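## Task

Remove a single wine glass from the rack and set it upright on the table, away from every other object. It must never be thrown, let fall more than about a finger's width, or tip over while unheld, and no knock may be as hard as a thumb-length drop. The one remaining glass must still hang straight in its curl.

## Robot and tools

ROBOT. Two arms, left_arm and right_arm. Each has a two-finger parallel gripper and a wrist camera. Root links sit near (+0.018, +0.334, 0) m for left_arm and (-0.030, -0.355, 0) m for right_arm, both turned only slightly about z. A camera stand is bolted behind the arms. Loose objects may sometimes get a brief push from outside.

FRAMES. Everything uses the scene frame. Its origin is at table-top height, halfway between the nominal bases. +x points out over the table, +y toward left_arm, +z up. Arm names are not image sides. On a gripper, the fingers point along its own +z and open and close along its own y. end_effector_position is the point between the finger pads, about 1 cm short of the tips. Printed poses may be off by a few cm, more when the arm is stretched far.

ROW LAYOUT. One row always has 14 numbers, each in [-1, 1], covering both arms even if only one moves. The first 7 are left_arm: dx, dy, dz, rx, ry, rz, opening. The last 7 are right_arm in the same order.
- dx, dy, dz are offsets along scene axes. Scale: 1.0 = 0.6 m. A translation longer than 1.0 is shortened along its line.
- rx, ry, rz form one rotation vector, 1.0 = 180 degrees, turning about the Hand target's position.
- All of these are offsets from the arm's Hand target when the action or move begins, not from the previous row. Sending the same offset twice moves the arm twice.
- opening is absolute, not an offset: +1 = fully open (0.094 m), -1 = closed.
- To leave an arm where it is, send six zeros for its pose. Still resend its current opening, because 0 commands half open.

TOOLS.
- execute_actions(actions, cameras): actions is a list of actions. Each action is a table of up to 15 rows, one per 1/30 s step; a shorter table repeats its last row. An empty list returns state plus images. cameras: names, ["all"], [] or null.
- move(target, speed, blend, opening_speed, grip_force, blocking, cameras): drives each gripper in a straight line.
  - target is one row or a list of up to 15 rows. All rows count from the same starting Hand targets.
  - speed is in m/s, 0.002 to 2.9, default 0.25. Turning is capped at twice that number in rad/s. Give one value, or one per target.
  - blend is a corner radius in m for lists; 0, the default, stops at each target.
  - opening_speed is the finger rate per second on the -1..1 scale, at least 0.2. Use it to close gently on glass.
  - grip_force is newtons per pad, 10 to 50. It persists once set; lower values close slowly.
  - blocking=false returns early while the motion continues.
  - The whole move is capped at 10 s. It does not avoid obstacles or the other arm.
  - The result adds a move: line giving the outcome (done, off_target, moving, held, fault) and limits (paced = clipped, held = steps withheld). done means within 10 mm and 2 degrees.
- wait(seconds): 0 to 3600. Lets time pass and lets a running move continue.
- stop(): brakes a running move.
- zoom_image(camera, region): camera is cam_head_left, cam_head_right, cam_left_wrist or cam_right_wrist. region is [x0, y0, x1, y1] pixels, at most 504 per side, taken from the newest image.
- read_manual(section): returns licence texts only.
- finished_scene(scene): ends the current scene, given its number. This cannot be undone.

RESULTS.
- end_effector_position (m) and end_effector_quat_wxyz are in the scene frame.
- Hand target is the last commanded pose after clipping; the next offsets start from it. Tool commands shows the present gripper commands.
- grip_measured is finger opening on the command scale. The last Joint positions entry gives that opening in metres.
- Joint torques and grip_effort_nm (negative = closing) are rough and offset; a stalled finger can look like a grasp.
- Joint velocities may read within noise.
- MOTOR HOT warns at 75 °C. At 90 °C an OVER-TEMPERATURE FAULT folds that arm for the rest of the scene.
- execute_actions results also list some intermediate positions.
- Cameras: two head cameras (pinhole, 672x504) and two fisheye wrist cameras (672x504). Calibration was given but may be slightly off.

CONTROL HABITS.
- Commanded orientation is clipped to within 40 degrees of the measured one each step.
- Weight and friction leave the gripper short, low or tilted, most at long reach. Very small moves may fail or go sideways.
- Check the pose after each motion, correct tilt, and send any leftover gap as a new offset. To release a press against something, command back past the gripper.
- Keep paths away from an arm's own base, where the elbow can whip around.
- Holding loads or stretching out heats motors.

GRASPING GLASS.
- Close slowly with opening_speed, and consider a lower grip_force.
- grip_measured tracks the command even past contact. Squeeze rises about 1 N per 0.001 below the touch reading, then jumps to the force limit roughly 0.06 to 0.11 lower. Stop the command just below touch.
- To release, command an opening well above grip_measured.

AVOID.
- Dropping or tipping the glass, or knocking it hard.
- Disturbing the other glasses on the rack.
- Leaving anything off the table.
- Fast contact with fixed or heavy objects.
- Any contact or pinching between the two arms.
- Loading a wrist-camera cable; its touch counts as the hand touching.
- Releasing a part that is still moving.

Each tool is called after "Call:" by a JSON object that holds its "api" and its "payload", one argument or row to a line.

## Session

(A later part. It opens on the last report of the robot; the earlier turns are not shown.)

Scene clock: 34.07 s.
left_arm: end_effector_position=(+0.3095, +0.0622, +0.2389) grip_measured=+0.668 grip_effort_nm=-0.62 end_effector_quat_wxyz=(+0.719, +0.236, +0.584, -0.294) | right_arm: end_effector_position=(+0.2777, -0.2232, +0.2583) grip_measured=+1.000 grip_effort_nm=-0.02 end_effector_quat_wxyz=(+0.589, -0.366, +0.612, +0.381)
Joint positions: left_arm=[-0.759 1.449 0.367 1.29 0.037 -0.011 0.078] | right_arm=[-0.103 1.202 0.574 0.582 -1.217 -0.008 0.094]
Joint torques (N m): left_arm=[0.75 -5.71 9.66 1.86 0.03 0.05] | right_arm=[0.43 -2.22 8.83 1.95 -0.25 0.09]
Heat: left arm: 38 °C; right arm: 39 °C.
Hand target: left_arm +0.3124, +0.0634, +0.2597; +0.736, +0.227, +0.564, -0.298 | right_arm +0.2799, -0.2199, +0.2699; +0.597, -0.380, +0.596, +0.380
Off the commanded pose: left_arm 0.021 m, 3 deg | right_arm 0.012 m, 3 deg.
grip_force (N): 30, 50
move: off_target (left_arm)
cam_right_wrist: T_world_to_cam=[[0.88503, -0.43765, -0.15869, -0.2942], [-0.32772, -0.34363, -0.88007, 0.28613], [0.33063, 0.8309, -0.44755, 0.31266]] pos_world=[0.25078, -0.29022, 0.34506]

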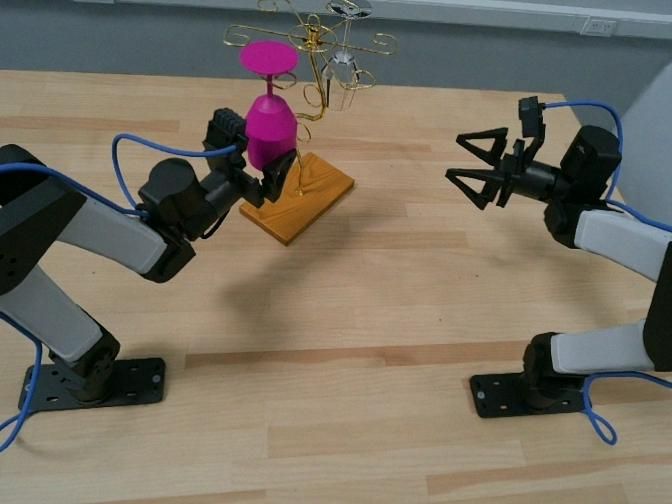

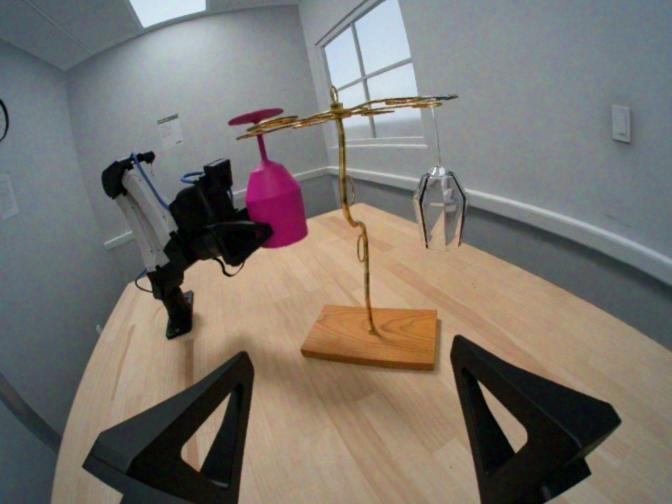

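Call:
{"api": "move", "payload": {
  "target": [0.0493,-0.0578,-0.001,0.002,0.002,0,0.45,0,0,0,0,0,0,1],
  "speed": 0.07,
  "cameras": ["cam_head_left","cam_left_wrist","cam_right_wrist"]
}}

Scene clock: 38.17 s.
left_arm: end_effector_position=(+0.3386, +0.0329, +0.2468) grip_measured=+0.668 grip_effort_nm=-0.62 end_effector_quat_wxyz=(+0.722, +0.235, +0.579, -0.296) | right_arm: end_effector_position=(+0.2777, -0.2232, +0.2583) grip_measured=+1.000 grip_effort_nm=-0.01 end_effector_quat_wxyz=(+0.589, -0.366, +0.612, +0.381)
Joint positions: left_arm=[-0.765 1.595 0.532 1.284 0.034 -0.011 0.078] | right_arm=[-0.103 1.202 0.574 0.582 -1.217 -0.008 0.094]
Joint torques (N m): left_arm=[-0.79 -4.74 10.33 1.94 -0.12 0.08] | right_arm=[0.42 -2.25 8.79 1.98 -0.23 0.08]
Heat: left arm: 38 °C; right arm: 39 °C.
Hand target: left_arm +0.3418, +0.0286, +0.2592; +0.733, +0.229, +0.567, -0.297 | right_arm +0.2799, -0.2199, +0.2699; +0.597, -0.380, +0.596, +0.380
Off the commanded pose: left_arm 0.013 m, 2 deg | right_arm 0.012 m, 3 deg.
grip_force (N): 30, 50
move: off_target (left_arm)
cam_left_wrist: T_world_to_cam=[[-0.67155, -0.73354, -0.10462, 0.28351], [-0.08006, 0.2122, -0.97394, 0.31072], [0.73662, -0.64567, -0.20123, -0.07753]] pos_world=[0.27238, 0.09197, 0.31668]
cam_right_wrist: T_world_to_cam=[[0.88503, -0.43765, -0.15869, -0.2942], [-0.32772, -0.34363, -0.88007, 0.28613], [0.33063, 0.8309, -0.44755, 0.31266]] pos_world=[0.25078, -0.29022, 0.34506]

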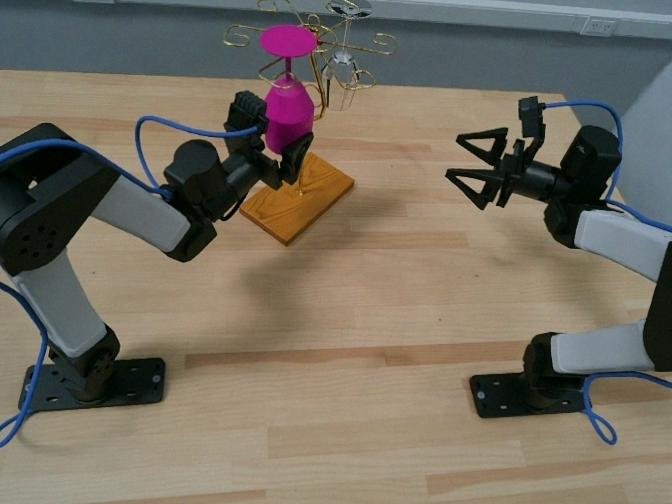

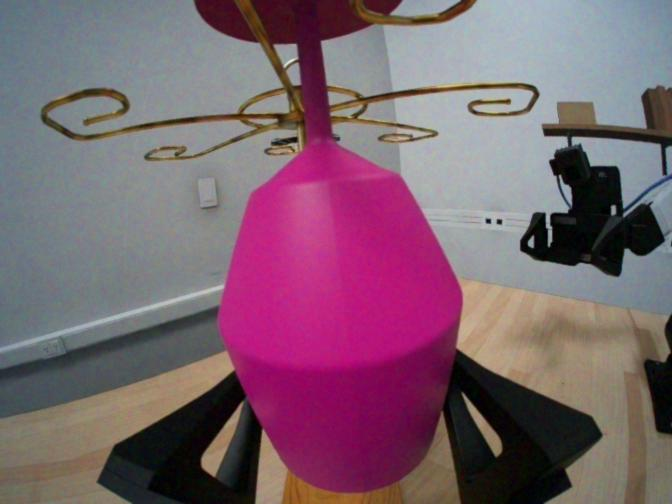

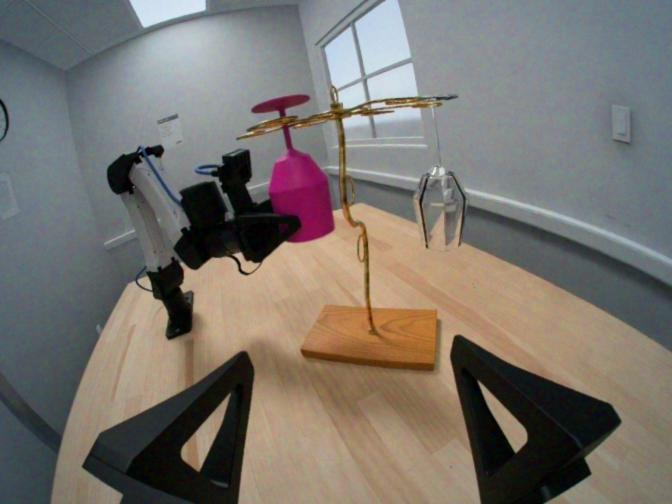

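Call:
{"api": "zoom_image", "payload": {
  "camera": "cam_head_left",
  "region": [220, 0, 400, 135]
}}

Call:
{"api": "zoom_image", "payload": {
  "camera": "cam_right_wrist",
  "region": [220, 70, 380, 190]
}}

Call:
{"api": "zoom_image", "payload": {
  "camera": "cam_left_wrist",
  "region": [190, 0, 500, 200]
}}

Scaled by 2.800 from the camera's image (finer frame: 960x720).

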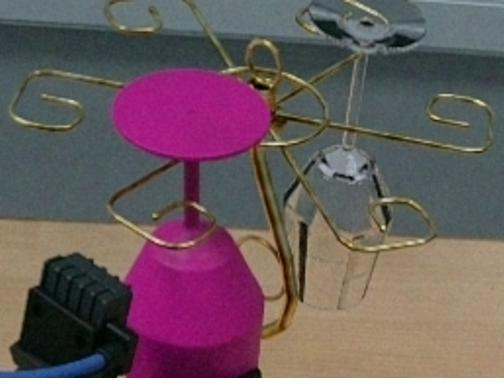

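Scaled by 3.150 from the camera's image (finer frame: 960x720).

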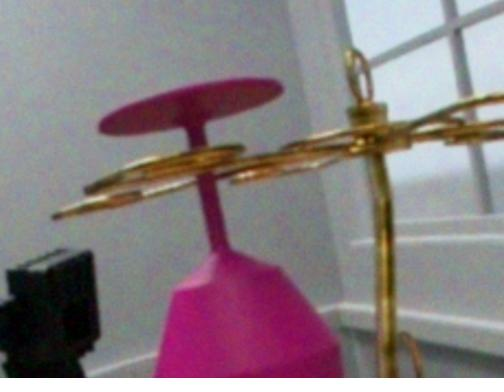

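Scaled by 1.626 from the camera's image (finer frame: 960x720).

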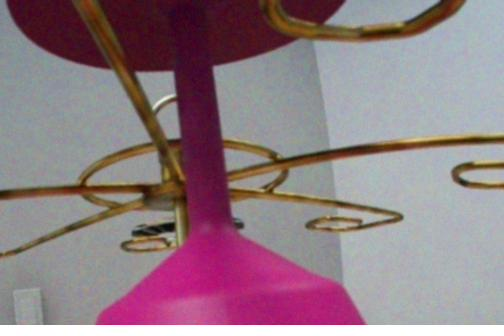

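Call:
{"api": "zoom_image", "payload": {
  "camera": "cam_head_left",
  "region": [250, 45, 330, 105]
}}

Scaled by 6.300 from the camera's image (finer frame: 960x720).

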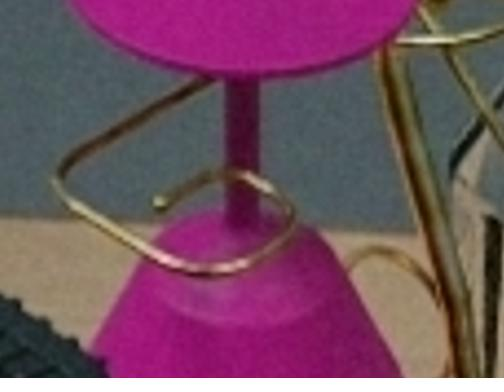

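Call:
{"api": "move", "payload": {
  "target": [
    [-0.027,-0.0275,0,0,0,-0.0167,0.45,0,0,0,0,0,0,1],
    [-0.1003,-0.009,0.0113,-0.0057,-0.0053,-0.0364,0.45,0,0,0,0,0,0,1]
  ],
  "speed": 0.07,
  "blend": 0.01,
  "cameras": ["cam_head_left","cam_right_wrist"]
}}

Call:
{"api": "zoom_image", "payload": {
  "camera": "cam_head_left",
  "region": [220, 0, 350, 110]
}}

Scene clock: 41.87 s.
left_arm: end_effector_position=(+0.2873, +0.0196, +0.2563) grip_measured=+0.668 grip_effort_nm=-0.62 end_effector_quat_wxyz=(+0.713, +0.262, +0.557, -0.337) | right_arm: end_effector_position=(+0.2777, -0.2232, +0.2583) grip_measured=+1.000 grip_effort_nm=-0.01 end_effector_quat_wxyz=(+0.589, -0.366, +0.612, +0.381)
Joint positions: left_arm=[-0.874 1.485 0.447 1.284 0.031 -0.011 0.078] | right_arm=[-0.103 1.202 0.574 0.582 -1.217 -0.008 0.094]
Joint torques (N m): left_arm=[-0.57 -6.31 5.72 2.02 -0.04 0] | right_arm=[0.36 -2.19 8.81 1.98 -0.21 0.09]
Heat: left arm: 38 °C; right arm: 39 °C.
Hand target: left_arm +0.2818, +0.0232, +0.2659; +0.722, +0.257, +0.545, -0.341 | right_arm +0.2799, -0.2199, +0.2699; +0.597, -0.380, +0.596, +0.380
Off the commanded pose: left_arm 0.012 m, 2 deg | right_arm 0.012 m, 3 deg.
grip_force (N): 30, 50
move: off_target (left_arm)
cam_right_wrist: T_world_to_cam=[[0.88503, -0.43765, -0.15869, -0.2942], [-0.32772, -0.34363, -0.88007, 0.28613], [0.33063, 0.8309, -0.44755, 0.31266]] pos_world=[0.25078, -0.29022, 0.34506]

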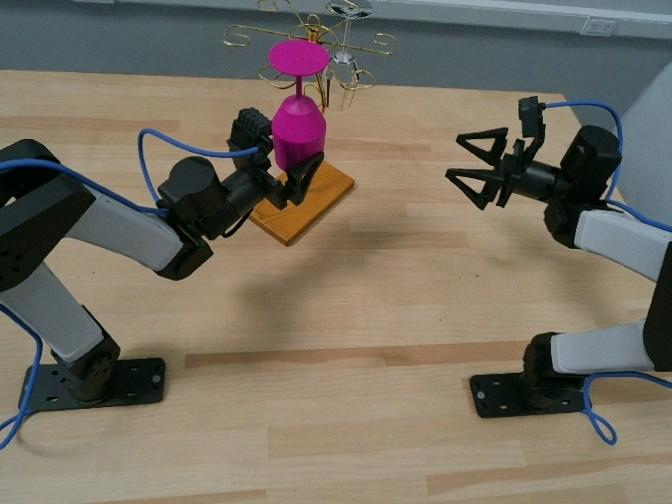

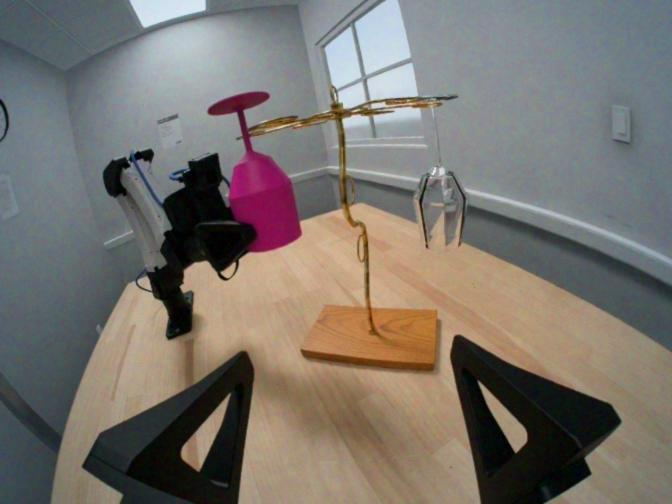

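Scaled by 3.877 from the camera's image (finer frame: 960x720).

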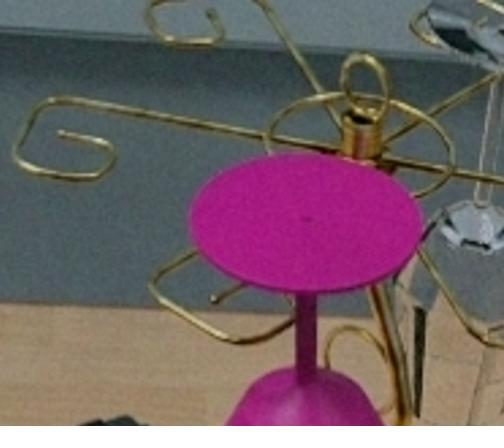

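Call:
{"api": "move", "payload": {
  "target": [
    [-0.0957,0.0022,-0.0032,0.0067,0.0049,-0.0367,0.45,0,0,0,0,0,0,1],
    [-0.0997,0.128,-0.0098,0.0128,0.0106,0.0033,0.45,0,0,0,0,0,0,1],
    [0.0887,0.4363,-0.0265,0.0382,0.0628,0.2134,0.45,0,0,0,0,0,0,1],
    [0.0637,0.4863,-0.0848,0.2931,0.5224,0.164,0.45,0,0,0,0,0,0,1]
  ],
  "speed": [0.1,0.2,0.32,0.35],
  "blend": [0.012,0.03,0.05,0],
  "cameras": ["cam_head_left","cam_right_wrist","cam_left_wrist"]
}}

Scene clock: 50.70 s.
left_arm: end_effector_position=(+0.3147, +0.3130, +0.2065) grip_measured=+0.668 grip_effort_nm=-0.62 end_effector_quat_wxyz=(+0.031, +0.069, +0.997, -0.005) | right_arm: end_effector_position=(+0.2777, -0.2232, +0.2583) grip_measured=+1.000 grip_effort_nm=-0.01 end_effector_quat_wxyz=(+0.589, -0.366, +0.612, +0.381)
Joint positions: left_arm=[-0.089 1.654 1.725 -1.58 0.011 0.073 0.078] | right_arm=[-0.103 1.202 0.574 0.582 -1.217 -0.008 0.094]
Joint torques (N m): left_arm=[-0.02 -5.49 10.3 0.46 -0.17 0.11] | right_arm=[0.38 -2.28 8.87 1.98 -0.21 0.09]
Heat: left arm: 38 °C; right arm: 39 °C.
Hand target: left_arm +0.3199, +0.3150, +0.2150; +0.000, +0.069, +0.998, +0.001 | right_arm +0.2799, -0.2199, +0.2699; +0.597, -0.380, +0.596, +0.380
Off the commanded pose: left_arm 0.010 m, 4 deg | right_arm 0.012 m, 3 deg.
joint sent to its limit (left arm) — joint 4 (wrist pitch), lower limit. The joint targets are off in orientation, not in position.
grip_force (N): 30, 50
move: off_target (left_arm)
cam_left_wrist: T_world_to_cam=[[-0.24754, -0.96881, -0.01142, 0.38963], [-0.90656, 0.22744, 0.35556, 0.19088], [-0.34187, 0.09836, -0.93458, 0.37076]] pos_world=[0.39624, 0.2976, 0.28308]
cam_right_wrist: T_world_to_cam=[[0.88503, -0.43765, -0.15869, -0.2942], [-0.32772, -0.34363, -0.88007, 0.28613], [0.33063, 0.8309, -0.44755, 0.31266]] pos_world=[0.25078, -0.29022, 0.34506]
Images, in order (width x height): cam_head_left 672x504, cam_left_wrist 672x504, cam_right_wrist 672x504.

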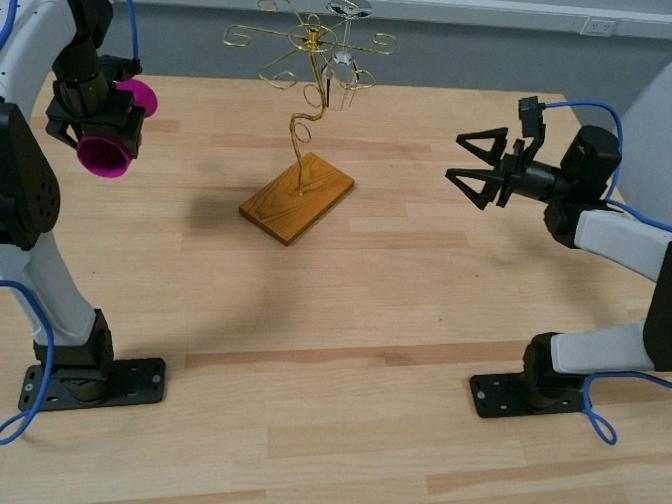

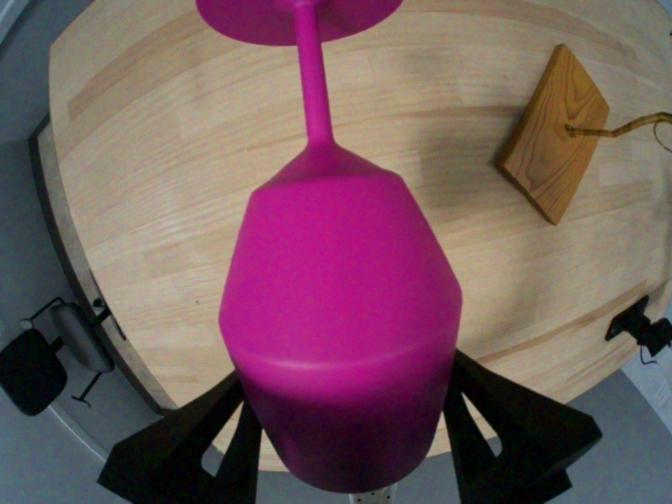

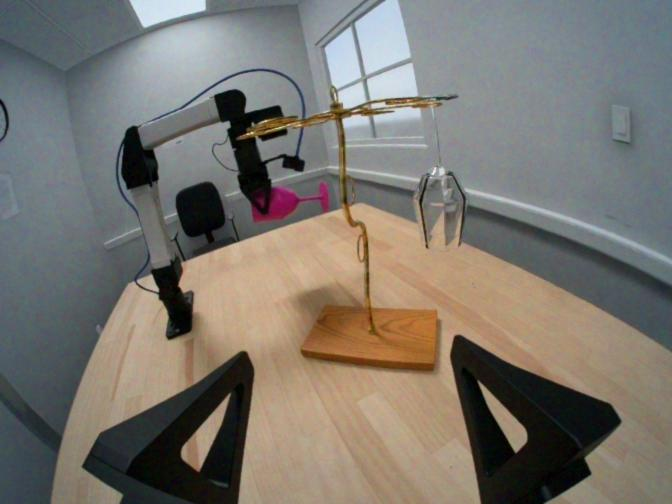

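Call:
{"api": "move", "payload": {
  "target": [
    [-0.0332,0.2033,-0.0583,0,0,0.6444,0.45,0,0,0,0,0,0,1],
    [0.0543,-0.0662,-0.0167,-0.3954,0.3318,0.5216,0.45,0,0,0,0,0,0,1]
  ],
  "speed": 0.36,
  "blend": [0.04,0],
  "cameras": ["cam_head_left","cam_head_right","cam_right_wrist","cam_left_wrist"]
}}

Scene clock: 58.30 s.
left_arm: end_effector_position=(+0.3532, +0.2786, +0.2035) grip_measured=+0.668 grip_effort_nm=-0.62 end_effector_quat_wxyz=(+0.372, +0.622, -0.457, +0.516) | right_arm: end_effector_position=(+0.2777, -0.2232, +0.2583) grip_measured=+1.000 grip_effort_nm=-0.01 end_effector_quat_wxyz=(+0.589, -0.366, +0.612, +0.381)
Joint positions: left_arm=[0.338 1.784 1.292 -1.325 1.372 -1.31 0.078] | right_arm=[-0.103 1.202 0.574 0.582 -1.217 -0.008 0.094]
Joint torques (N m): left_arm=[-0.77 -6.82 5.48 -0.03 0.84 0.01] | right_arm=[0.4 -2.21 8.81 1.96 -0.23 0.09]
Heat: left arm: 38 °C; right arm: 40 °C.
Hand target: left_arm +0.3526, +0.2753, +0.2050; +0.379, +0.619, -0.450, +0.520 | right_arm +0.2799, -0.2199, +0.2699; +0.597, -0.380, +0.596, +0.380
Off the commanded pose: left_arm 0.004 m, 1 deg | right_arm 0.012 m, 3 deg.
grip_force (N): 30, 50
move: done
cam_left_wrist: T_world_to_cam=[[0.95461, 0.27385, 0.11719, -0.43111], [-0.17295, 0.18926, 0.96658, -0.13813], [0.24252, -0.94297, 0.22803, 0.23157]] pos_world=[0.33149, 0.36256, 0.13123]
cam_right_wrist: T_world_to_cam=[[0.88503, -0.43765, -0.15869, -0.2942], [-0.32772, -0.34363, -0.88007, 0.28613], [0.33063, 0.8309, -0.44755, 0.31266]] pos_world=[0.25078, -0.29022, 0.34506]

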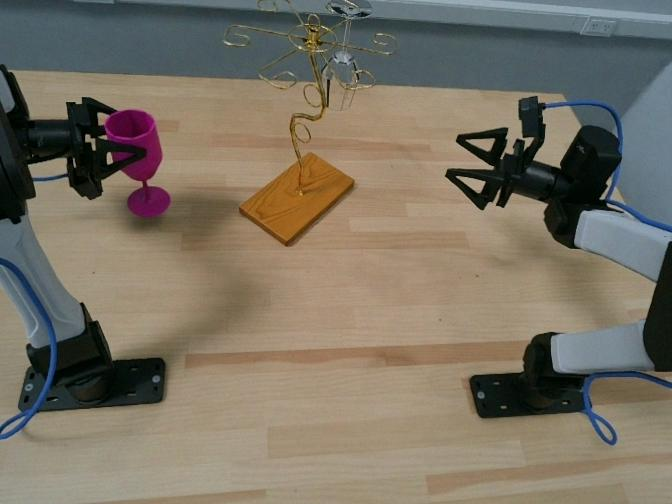

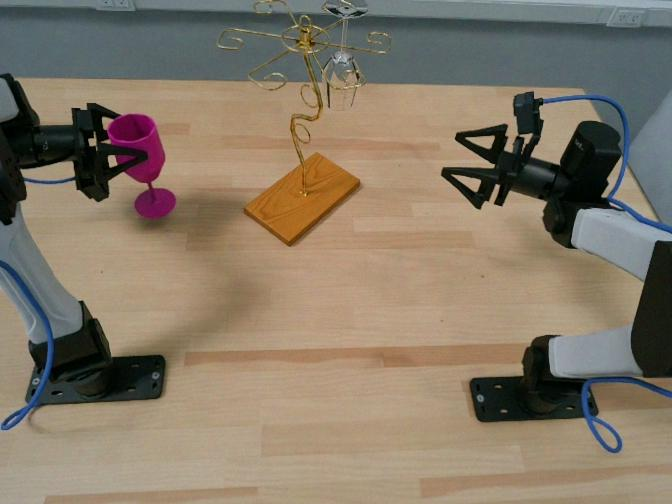

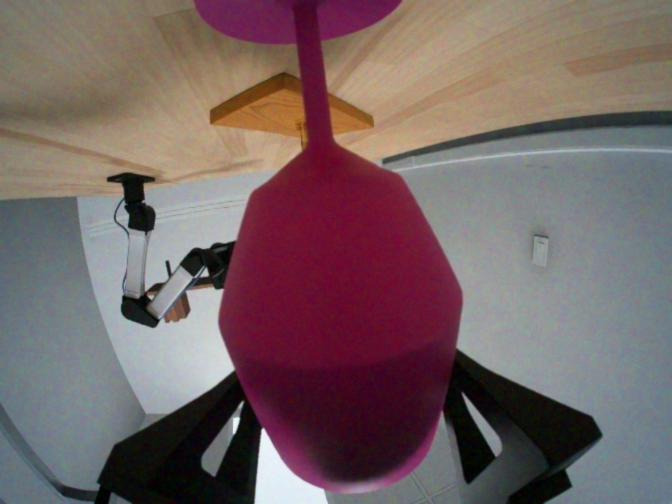

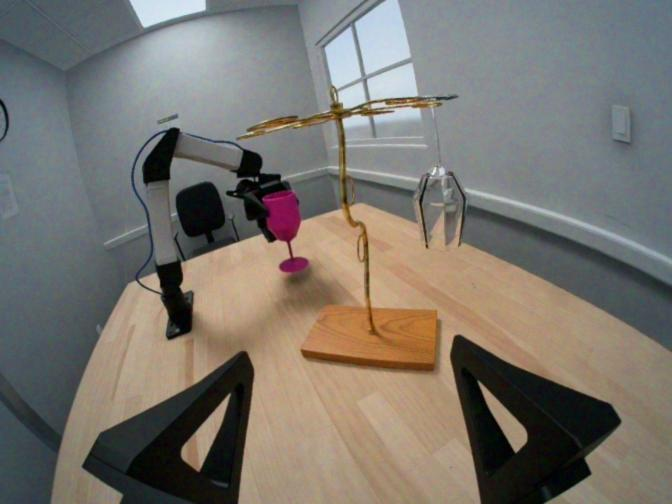

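Call:
{"api": "zoom_image", "payload": {
  "camera": "cam_right_wrist",
  "region": [230, 170, 330, 290]
}}

Call:
{"api": "zoom_image", "payload": {
  "camera": "cam_head_left",
  "region": [60, 80, 200, 240]
}}

Scaled by 4.200 from the camera's image (finer frame: 960x720).

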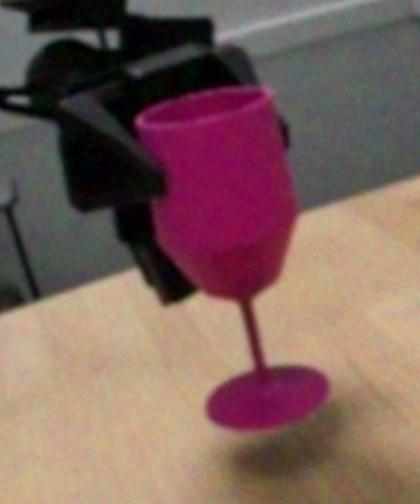

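Scaled by 3.150 from the camera's image (finer frame: 960x720).

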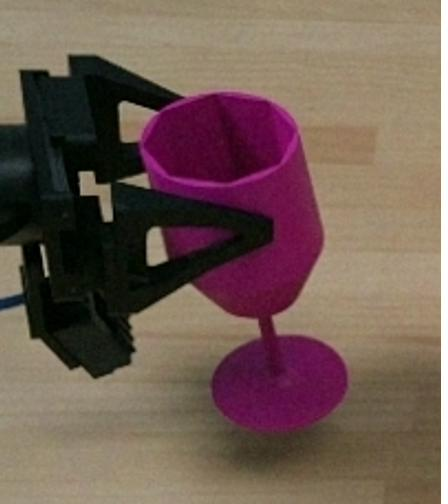

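Call:
{"api": "zoom_image", "payload": {
  "camera": "cam_head_left",
  "region": [300, 0, 400, 125]
}}

Call:
{"api": "zoom_image", "payload": {
  "camera": "cam_head_right",
  "region": [70, 80, 210, 240]
}}

Call:
{"api": "zoom_image", "payload": {
  "camera": "cam_head_right",
  "region": [290, 0, 390, 125]
}}

Call:
{"api": "zoom_image", "payload": {
  "camera": "cam_right_wrist",
  "region": [390, 80, 480, 260]
}}

Scaled by 4.032 from the camera's image (finer frame: 960x720).

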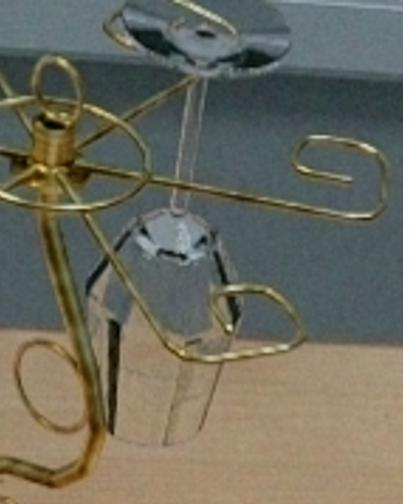

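Scaled by 3.150 from the camera's image (finer frame: 960x720).

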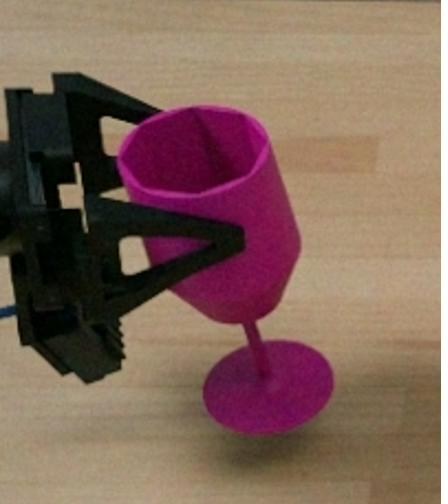

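Scaled by 4.032 from the camera's image (finer frame: 960x720).

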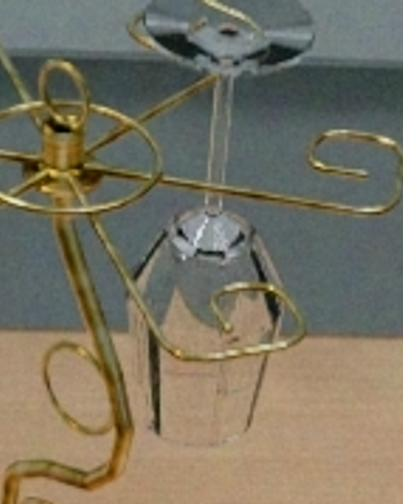

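Scaled by 2.800 from the camera's image (finer frame: 960x720).

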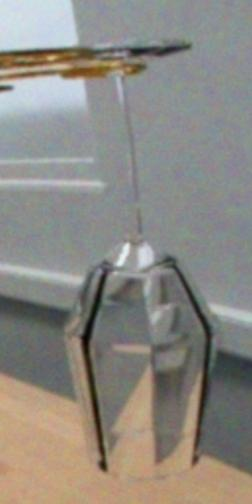

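Call:
{"api": "move", "payload": {
  "target": [0,0,-0.053,-0.0116,-0.0038,0,0.45,0,0,0,0,0,0,1],
  "speed": 0.08,
  "cameras": ["cam_head_left","cam_head_right","cam_right_wrist","cam_left_wrist"]
}}

Call:
{"api": "zoom_image", "payload": {
  "camera": "cam_right_wrist",
  "region": [230, 170, 330, 290]
}}

Call:
{"api": "zoom_image", "payload": {
  "camera": "cam_head_left",
  "region": [60, 80, 200, 240]
}}

Scene clock: 64.67 s.
left_arm: end_effector_position=(+0.3522, +0.2770, +0.1732) grip_measured=+0.668 grip_effort_nm=-0.62 end_effector_quat_wxyz=(+0.384, +0.615, -0.446, +0.525) | right_arm: end_effector_position=(+0.2777, -0.2232, +0.2583) grip_measured=+1.000 grip_effort_nm=-0.01 end_effector_quat_wxyz=(+0.589, -0.366, +0.612, +0.381)
Joint positions: left_arm=[0.338 1.843 1.207 -1.248 1.408 -1.257 0.078] | right_arm=[-0.103 1.202 0.574 0.582 -1.217 -0.008 0.094]
Joint torques (N m): left_arm=[-0.34 -6.28 5.34 -0.08 0.93 0.13] | right_arm=[0.4 -2.21 8.85 1.97 -0.25 0.1]
Heat: left arm: 37 °C; right arm: 41 °C.
Hand target: left_arm +0.3526, +0.2753, +0.1733; +0.387, +0.609, -0.443, +0.532 | right_arm +0.2799, -0.2199, +0.2699; +0.597, -0.380, +0.596, +0.380
Off the commanded pose: left_arm 0.002 m, 1 deg | right_arm 0.012 m, 3 deg.
grip_force (N): 30, 50
move: done
cam_left_wrist: T_world_to_cam=[[0.9544, 0.27892, 0.10639, -0.4257], [-0.17324, 0.22724, 0.95831, -0.11769], [0.24312, -0.93304, 0.2652, 0.22793]] pos_world=[0.33049, 0.35815, 0.09763]
cam_right_wrist: T_world_to_cam=[[0.88503, -0.43765, -0.15869, -0.2942], [-0.32772, -0.34363, -0.88007, 0.28613], [0.33063, 0.8309, -0.44755, 0.31266]] pos_world=[0.25078, -0.29022, 0.34506]

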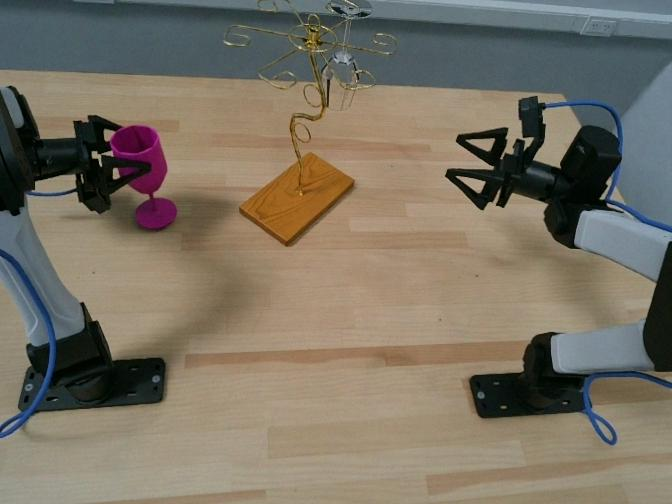

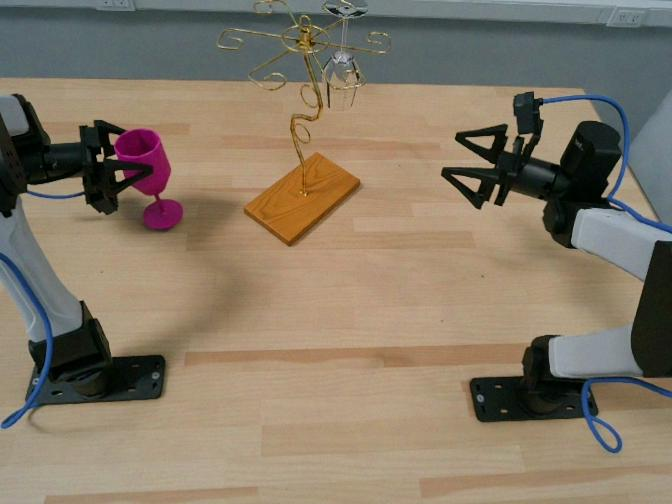

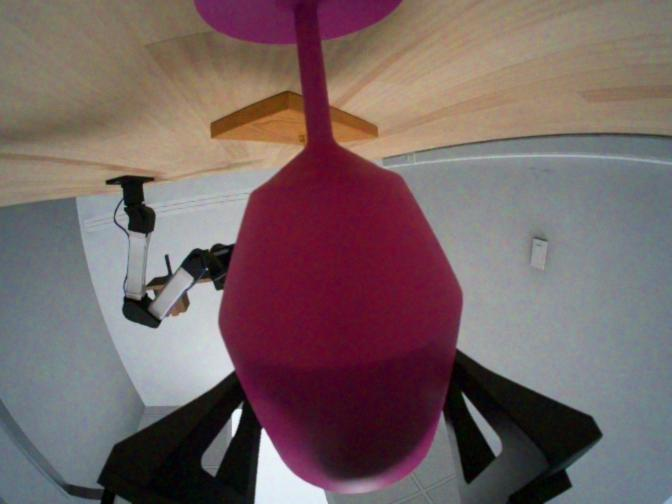

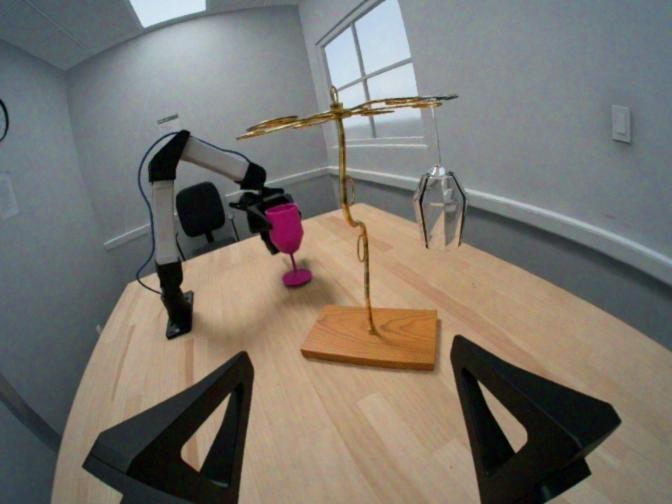

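Scaled by 4.200 from the camera's image (finer frame: 960x720).

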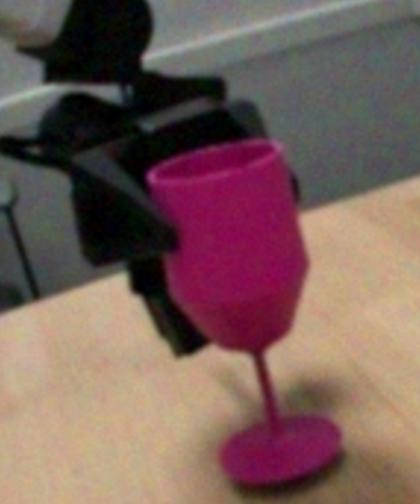

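Scaled by 3.150 from the camera's image (finer frame: 960x720).

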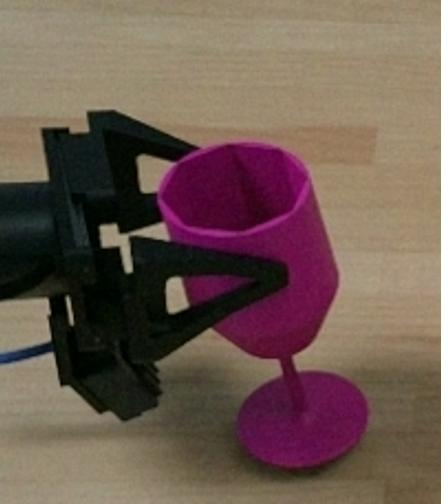

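Call:
{"api": "move", "payload": {
  "target": [0,0,-0.0133,0,0,0,0.45,0,0,0,0,0,0,1],
  "speed": 0.04,
  "cameras": ["cam_right_wrist","cam_left_wrist","cam_head_left"]
}}

Call:
{"api": "zoom_image", "payload": {
  "camera": "cam_right_wrist",
  "region": [260, 230, 340, 310]
}}

Call:
{"api": "zoom_image", "payload": {
  "camera": "cam_head_left",
  "region": [110, 180, 200, 245]
}}

Scene clock: 66.03 s.
left_arm: end_effector_position=(+0.3526, +0.2771, +0.1664) grip_measured=+0.668 grip_effort_nm=-0.62 end_effector_quat_wxyz=(+0.382, +0.613, -0.448, +0.527) | right_arm: end_effector_position=(+0.2777, -0.2232, +0.2583) grip_measured=+1.000 grip_effort_nm=-0.01 end_effector_quat_wxyz=(+0.589, -0.366, +0.612, +0.381)
Joint positions: left_arm=[0.338 1.855 1.191 -1.219 1.409 -1.253 0.078] | right_arm=[-0.103 1.202 0.574 0.582 -1.217 -0.008 0.094]
Joint torques (N m): left_arm=[-0.21 -6.45 4.94 -0.05 0.84 0.15] | right_arm=[0.39 -2.24 8.8 1.97 -0.22 0.09]
Heat: left arm: 37 °C; right arm: 41 °C.
Hand target: left_arm +0.3526, +0.2753, +0.1653; +0.387, +0.609, -0.443, +0.532 | right_arm +0.2799, -0.2199, +0.2699; +0.597, -0.380, +0.596, +0.380
Off the commanded pose: left_arm 0.002 m, 1 deg | right_arm 0.012 m, 3 deg.
grip_force (N): 30, 50
move: done
cam_left_wrist: T_world_to_cam=[[0.95383, 0.27878, 0.11179, -0.42601], [-0.17854, 0.22694, 0.9574, -0.10902], [0.24153, -0.93316, 0.26623, 0.23013]] pos_world=[0.33129, 0.35825, 0.09073]
cam_right_wrist: T_world_to_cam=[[0.88503, -0.43765, -0.15869, -0.2942], [-0.32772, -0.34363, -0.88007, 0.28613], [0.33063, 0.8309, -0.44755, 0.31266]] pos_world=[0.25078, -0.29022, 0.34506]
Images, in order (width x height): cam_head_left 672x504, cam_left_wrist 672x504, cam_right_wrist 672x504.

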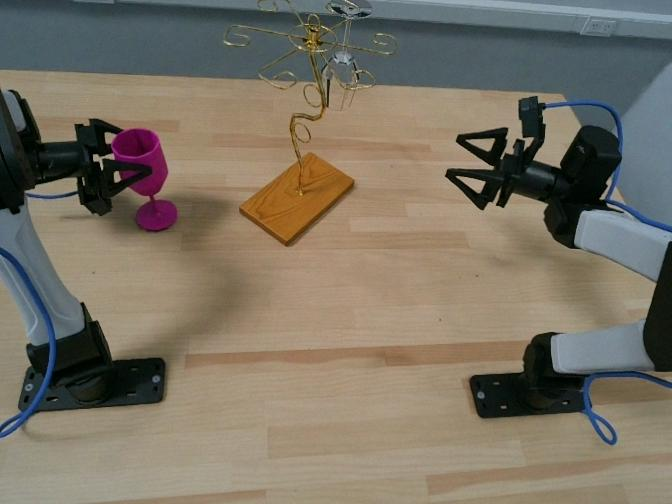

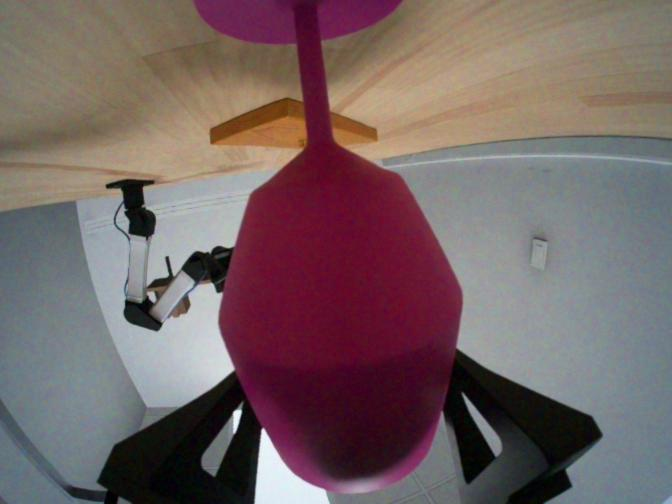

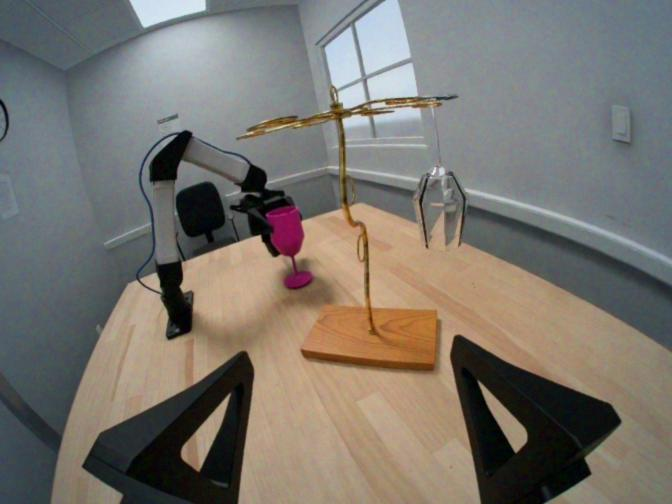

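Scaled by 6.300 from the camera's image (finer frame: 960x720).

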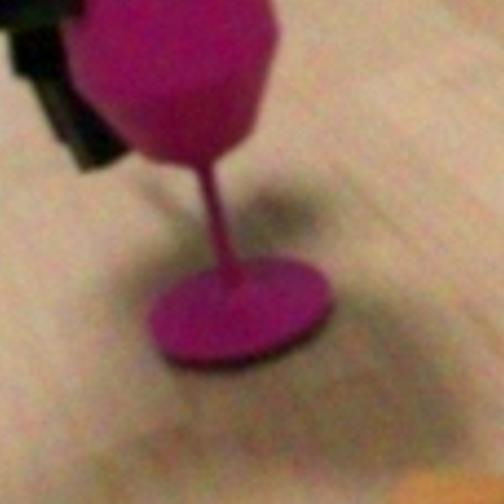

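Scaled by 5.600 from the camera's image (finer frame: 960x720).

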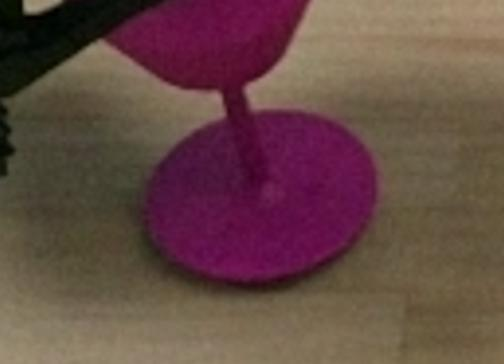

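Call:
{"api": "move", "payload": {
  "target": [0,0,-0.006,0,0,0,0.45,0,0,0,0,0,0,1],
  "speed": 0.02,
  "cameras": ["cam_right_wrist","cam_head_left"]
}}

Call:
{"api": "zoom_image", "payload": {
  "camera": "cam_right_wrist",
  "region": [260, 230, 340, 310]
}}

Scene clock: 66.87 s.
left_arm: end_effector_position=(+0.3526, +0.2771, +0.1633) grip_measured=+0.668 grip_effort_nm=-0.62 end_effector_quat_wxyz=(+0.382, +0.613, -0.448, +0.527) | right_arm: end_effector_position=(+0.2777, -0.2232, +0.2583) grip_measured=+1.000 grip_effort_nm=-0.01 end_effector_quat_wxyz=(+0.589, -0.366, +0.612, +0.381)
Joint positions: left_arm=[0.338 1.859 1.184 -1.205 1.41 -1.253 0.078] | right_arm=[-0.103 1.202 0.574 0.582 -1.217 -0.008 0.094]
Joint torques (N m): left_arm=[-0.4 -6.2 5.15 -0.08 0.84 0.09] | right_arm=[0.47 -2.24 8.83 1.97 -0.24 0.09]
Heat: left arm: 37 °C; right arm: 41 °C.
Hand target: left_arm +0.3526, +0.2753, +0.1617; +0.387, +0.609, -0.443, +0.532 | right_arm +0.2799, -0.2199, +0.2699; +0.597, -0.380, +0.596, +0.380
Off the commanded pose: left_arm 0.002 m, 1 deg | right_arm 0.012 m, 3 deg.
grip_force (N): 30, 50
move: done
cam_right_wrist: T_world_to_cam=[[0.88503, -0.43765, -0.15869, -0.2942], [-0.32772, -0.34363, -0.88007, 0.28613], [0.33063, 0.8309, -0.44755, 0.31266]] pos_world=[0.25078, -0.29022, 0.34506]
Images, in order (width x height): cam_head_left 672x504, cam_right_wrist 672x504.

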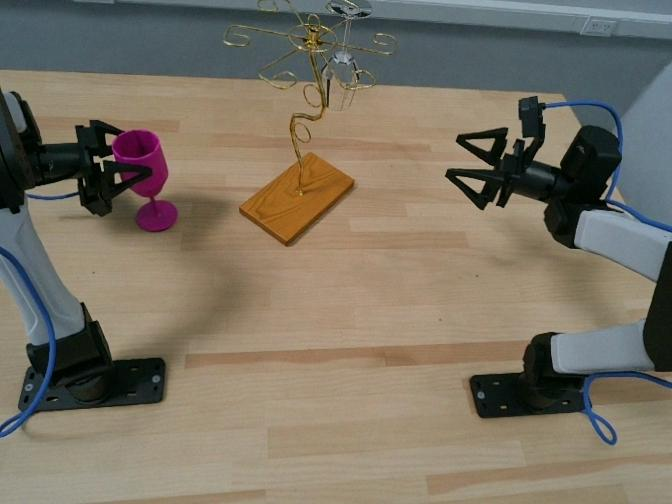

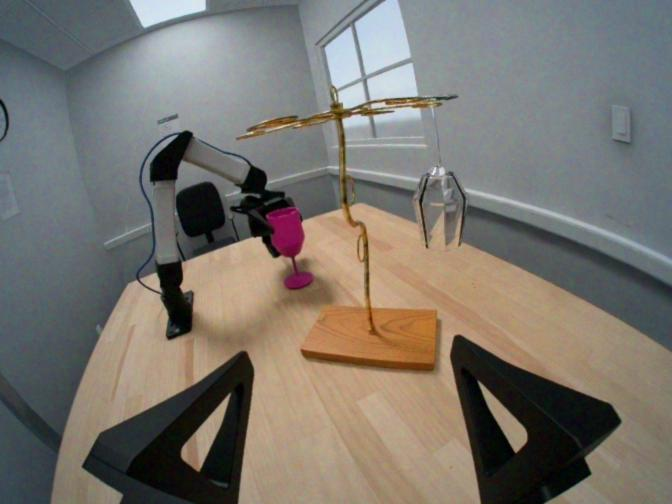

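Scaled by 6.300 from the camera's image (finer frame: 960x720).

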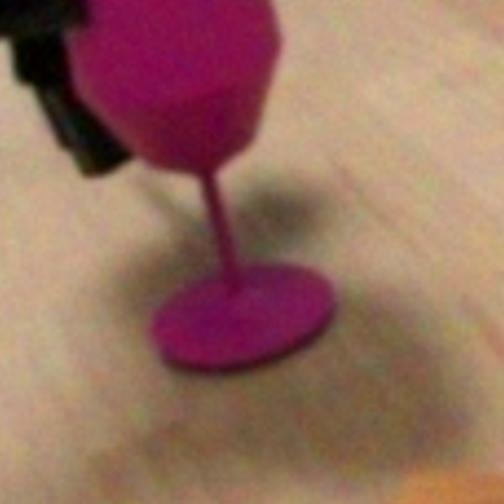

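Call:
{"api": "move", "payload": {
  "target": [0,0,-0.005,0,0,0,0.45,0,0,0,0,0,0,1],
  "speed": 0.02
}}

Call:
{"api": "move", "payload": {
  "target": [0,0,-0.004,0,0,0,0.45,0,0,0,0,0,0,1],
  "speed": 0.02,
  "cameras": ["cam_right_wrist"]
}}

Call:
{"api": "zoom_image", "payload": {
  "camera": "cam_right_wrist",
  "region": [260, 230, 340, 310]
}}

Scene clock: 67.57 s.
left_arm: end_effector_position=(+0.3527, +0.2771, +0.1604) grip_measured=+0.668 grip_effort_nm=-0.62 end_effector_quat_wxyz=(+0.382, +0.613, -0.448, +0.527) | right_arm: end_effector_position=(+0.2777, -0.2232, +0.2583) grip_measured=+1.000 grip_effort_nm=-0.01 end_effector_quat_wxyz=(+0.589, -0.366, +0.612, +0.381)
Joint positions: left_arm=[0.338 1.864 1.177 -1.194 1.41 -1.253 0.078] | right_arm=[-0.103 1.202 0.574 0.582 -1.217 -0.008 0.094]
Joint torques (N m): left_arm=[-0.4 -6.13 4.92 -0.05 0.84 0.23] | right_arm=[0.38 -2.19 8.79 1.96 -0.24 0.1]
Heat: left arm: 37 °C; right arm: 41 °C.
Hand target: left_arm +0.3526, +0.2753, +0.1586; +0.387, +0.609, -0.443, +0.532 | right_arm +0.2799, -0.2199, +0.2699; +0.597, -0.380, +0.596, +0.380
Off the commanded pose: left_arm 0.003 m, 1 deg | right_arm 0.012 m, 3 deg.
grip_force (N): 30, 50
move: done

Scene clock: 68.10 s.
left_arm: end_effector_position=(+0.3535, +0.2774, +0.1601) grip_measured=+0.668 grip_effort_nm=-0.62 end_effector_quat_wxyz=(+0.379, +0.611, -0.451, +0.529) | right_arm: end_effector_position=(+0.2777, -0.2232, +0.2583) grip_measured=+1.000 grip_effort_nm=-0.01 end_effector_quat_wxyz=(+0.589, -0.366, +0.612, +0.381)
Joint positions: left_arm=[0.338 1.864 1.177 -1.184 1.41 -1.253 0.078] | right_arm=[-0.103 1.202 0.574 0.582 -1.217 -0.008 0.094]
Joint torques (N m): left_arm=[-0.32 -5.83 4.52 0 0.84 0.14] | right_arm=[0.43 -2.18 8.84 1.97 -0.24 0.1]
Heat: left arm: 37 °C; right arm: 41 °C.
Hand target: left_arm +0.3526, +0.2753, +0.1562; +0.387, +0.609, -0.443, +0.532 | right_arm +0.2799, -0.2199, +0.2699; +0.597, -0.380, +0.596, +0.380
Off the commanded pose: left_arm 0.005 m, 1 deg | right_arm 0.012 m, 3 deg.
grip_force (N): 30, 50
move: done
cam_right_wrist: T_world_to_cam=[[0.88503, -0.43765, -0.15869, -0.2942], [-0.32772, -0.34363, -0.88007, 0.28613], [0.33063, 0.8309, -0.44755, 0.31266]] pos_world=[0.25078, -0.29022, 0.34506]

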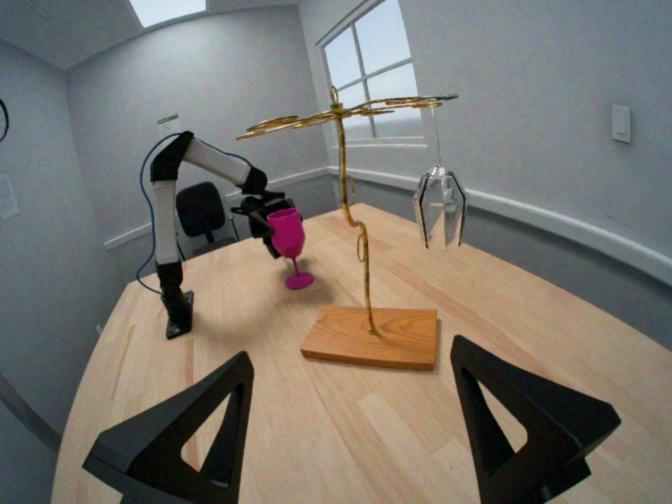

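Scaled by 6.300 from the camera's image (finer frame: 960x720).

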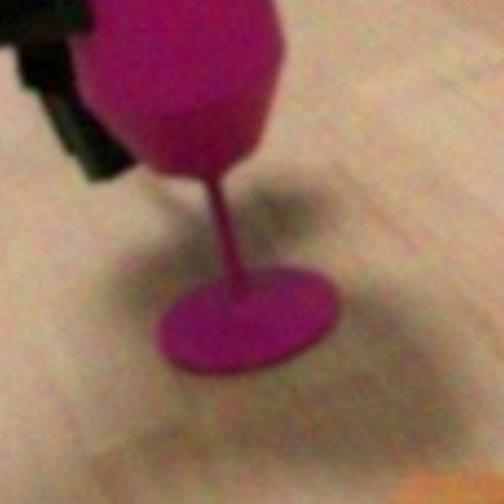

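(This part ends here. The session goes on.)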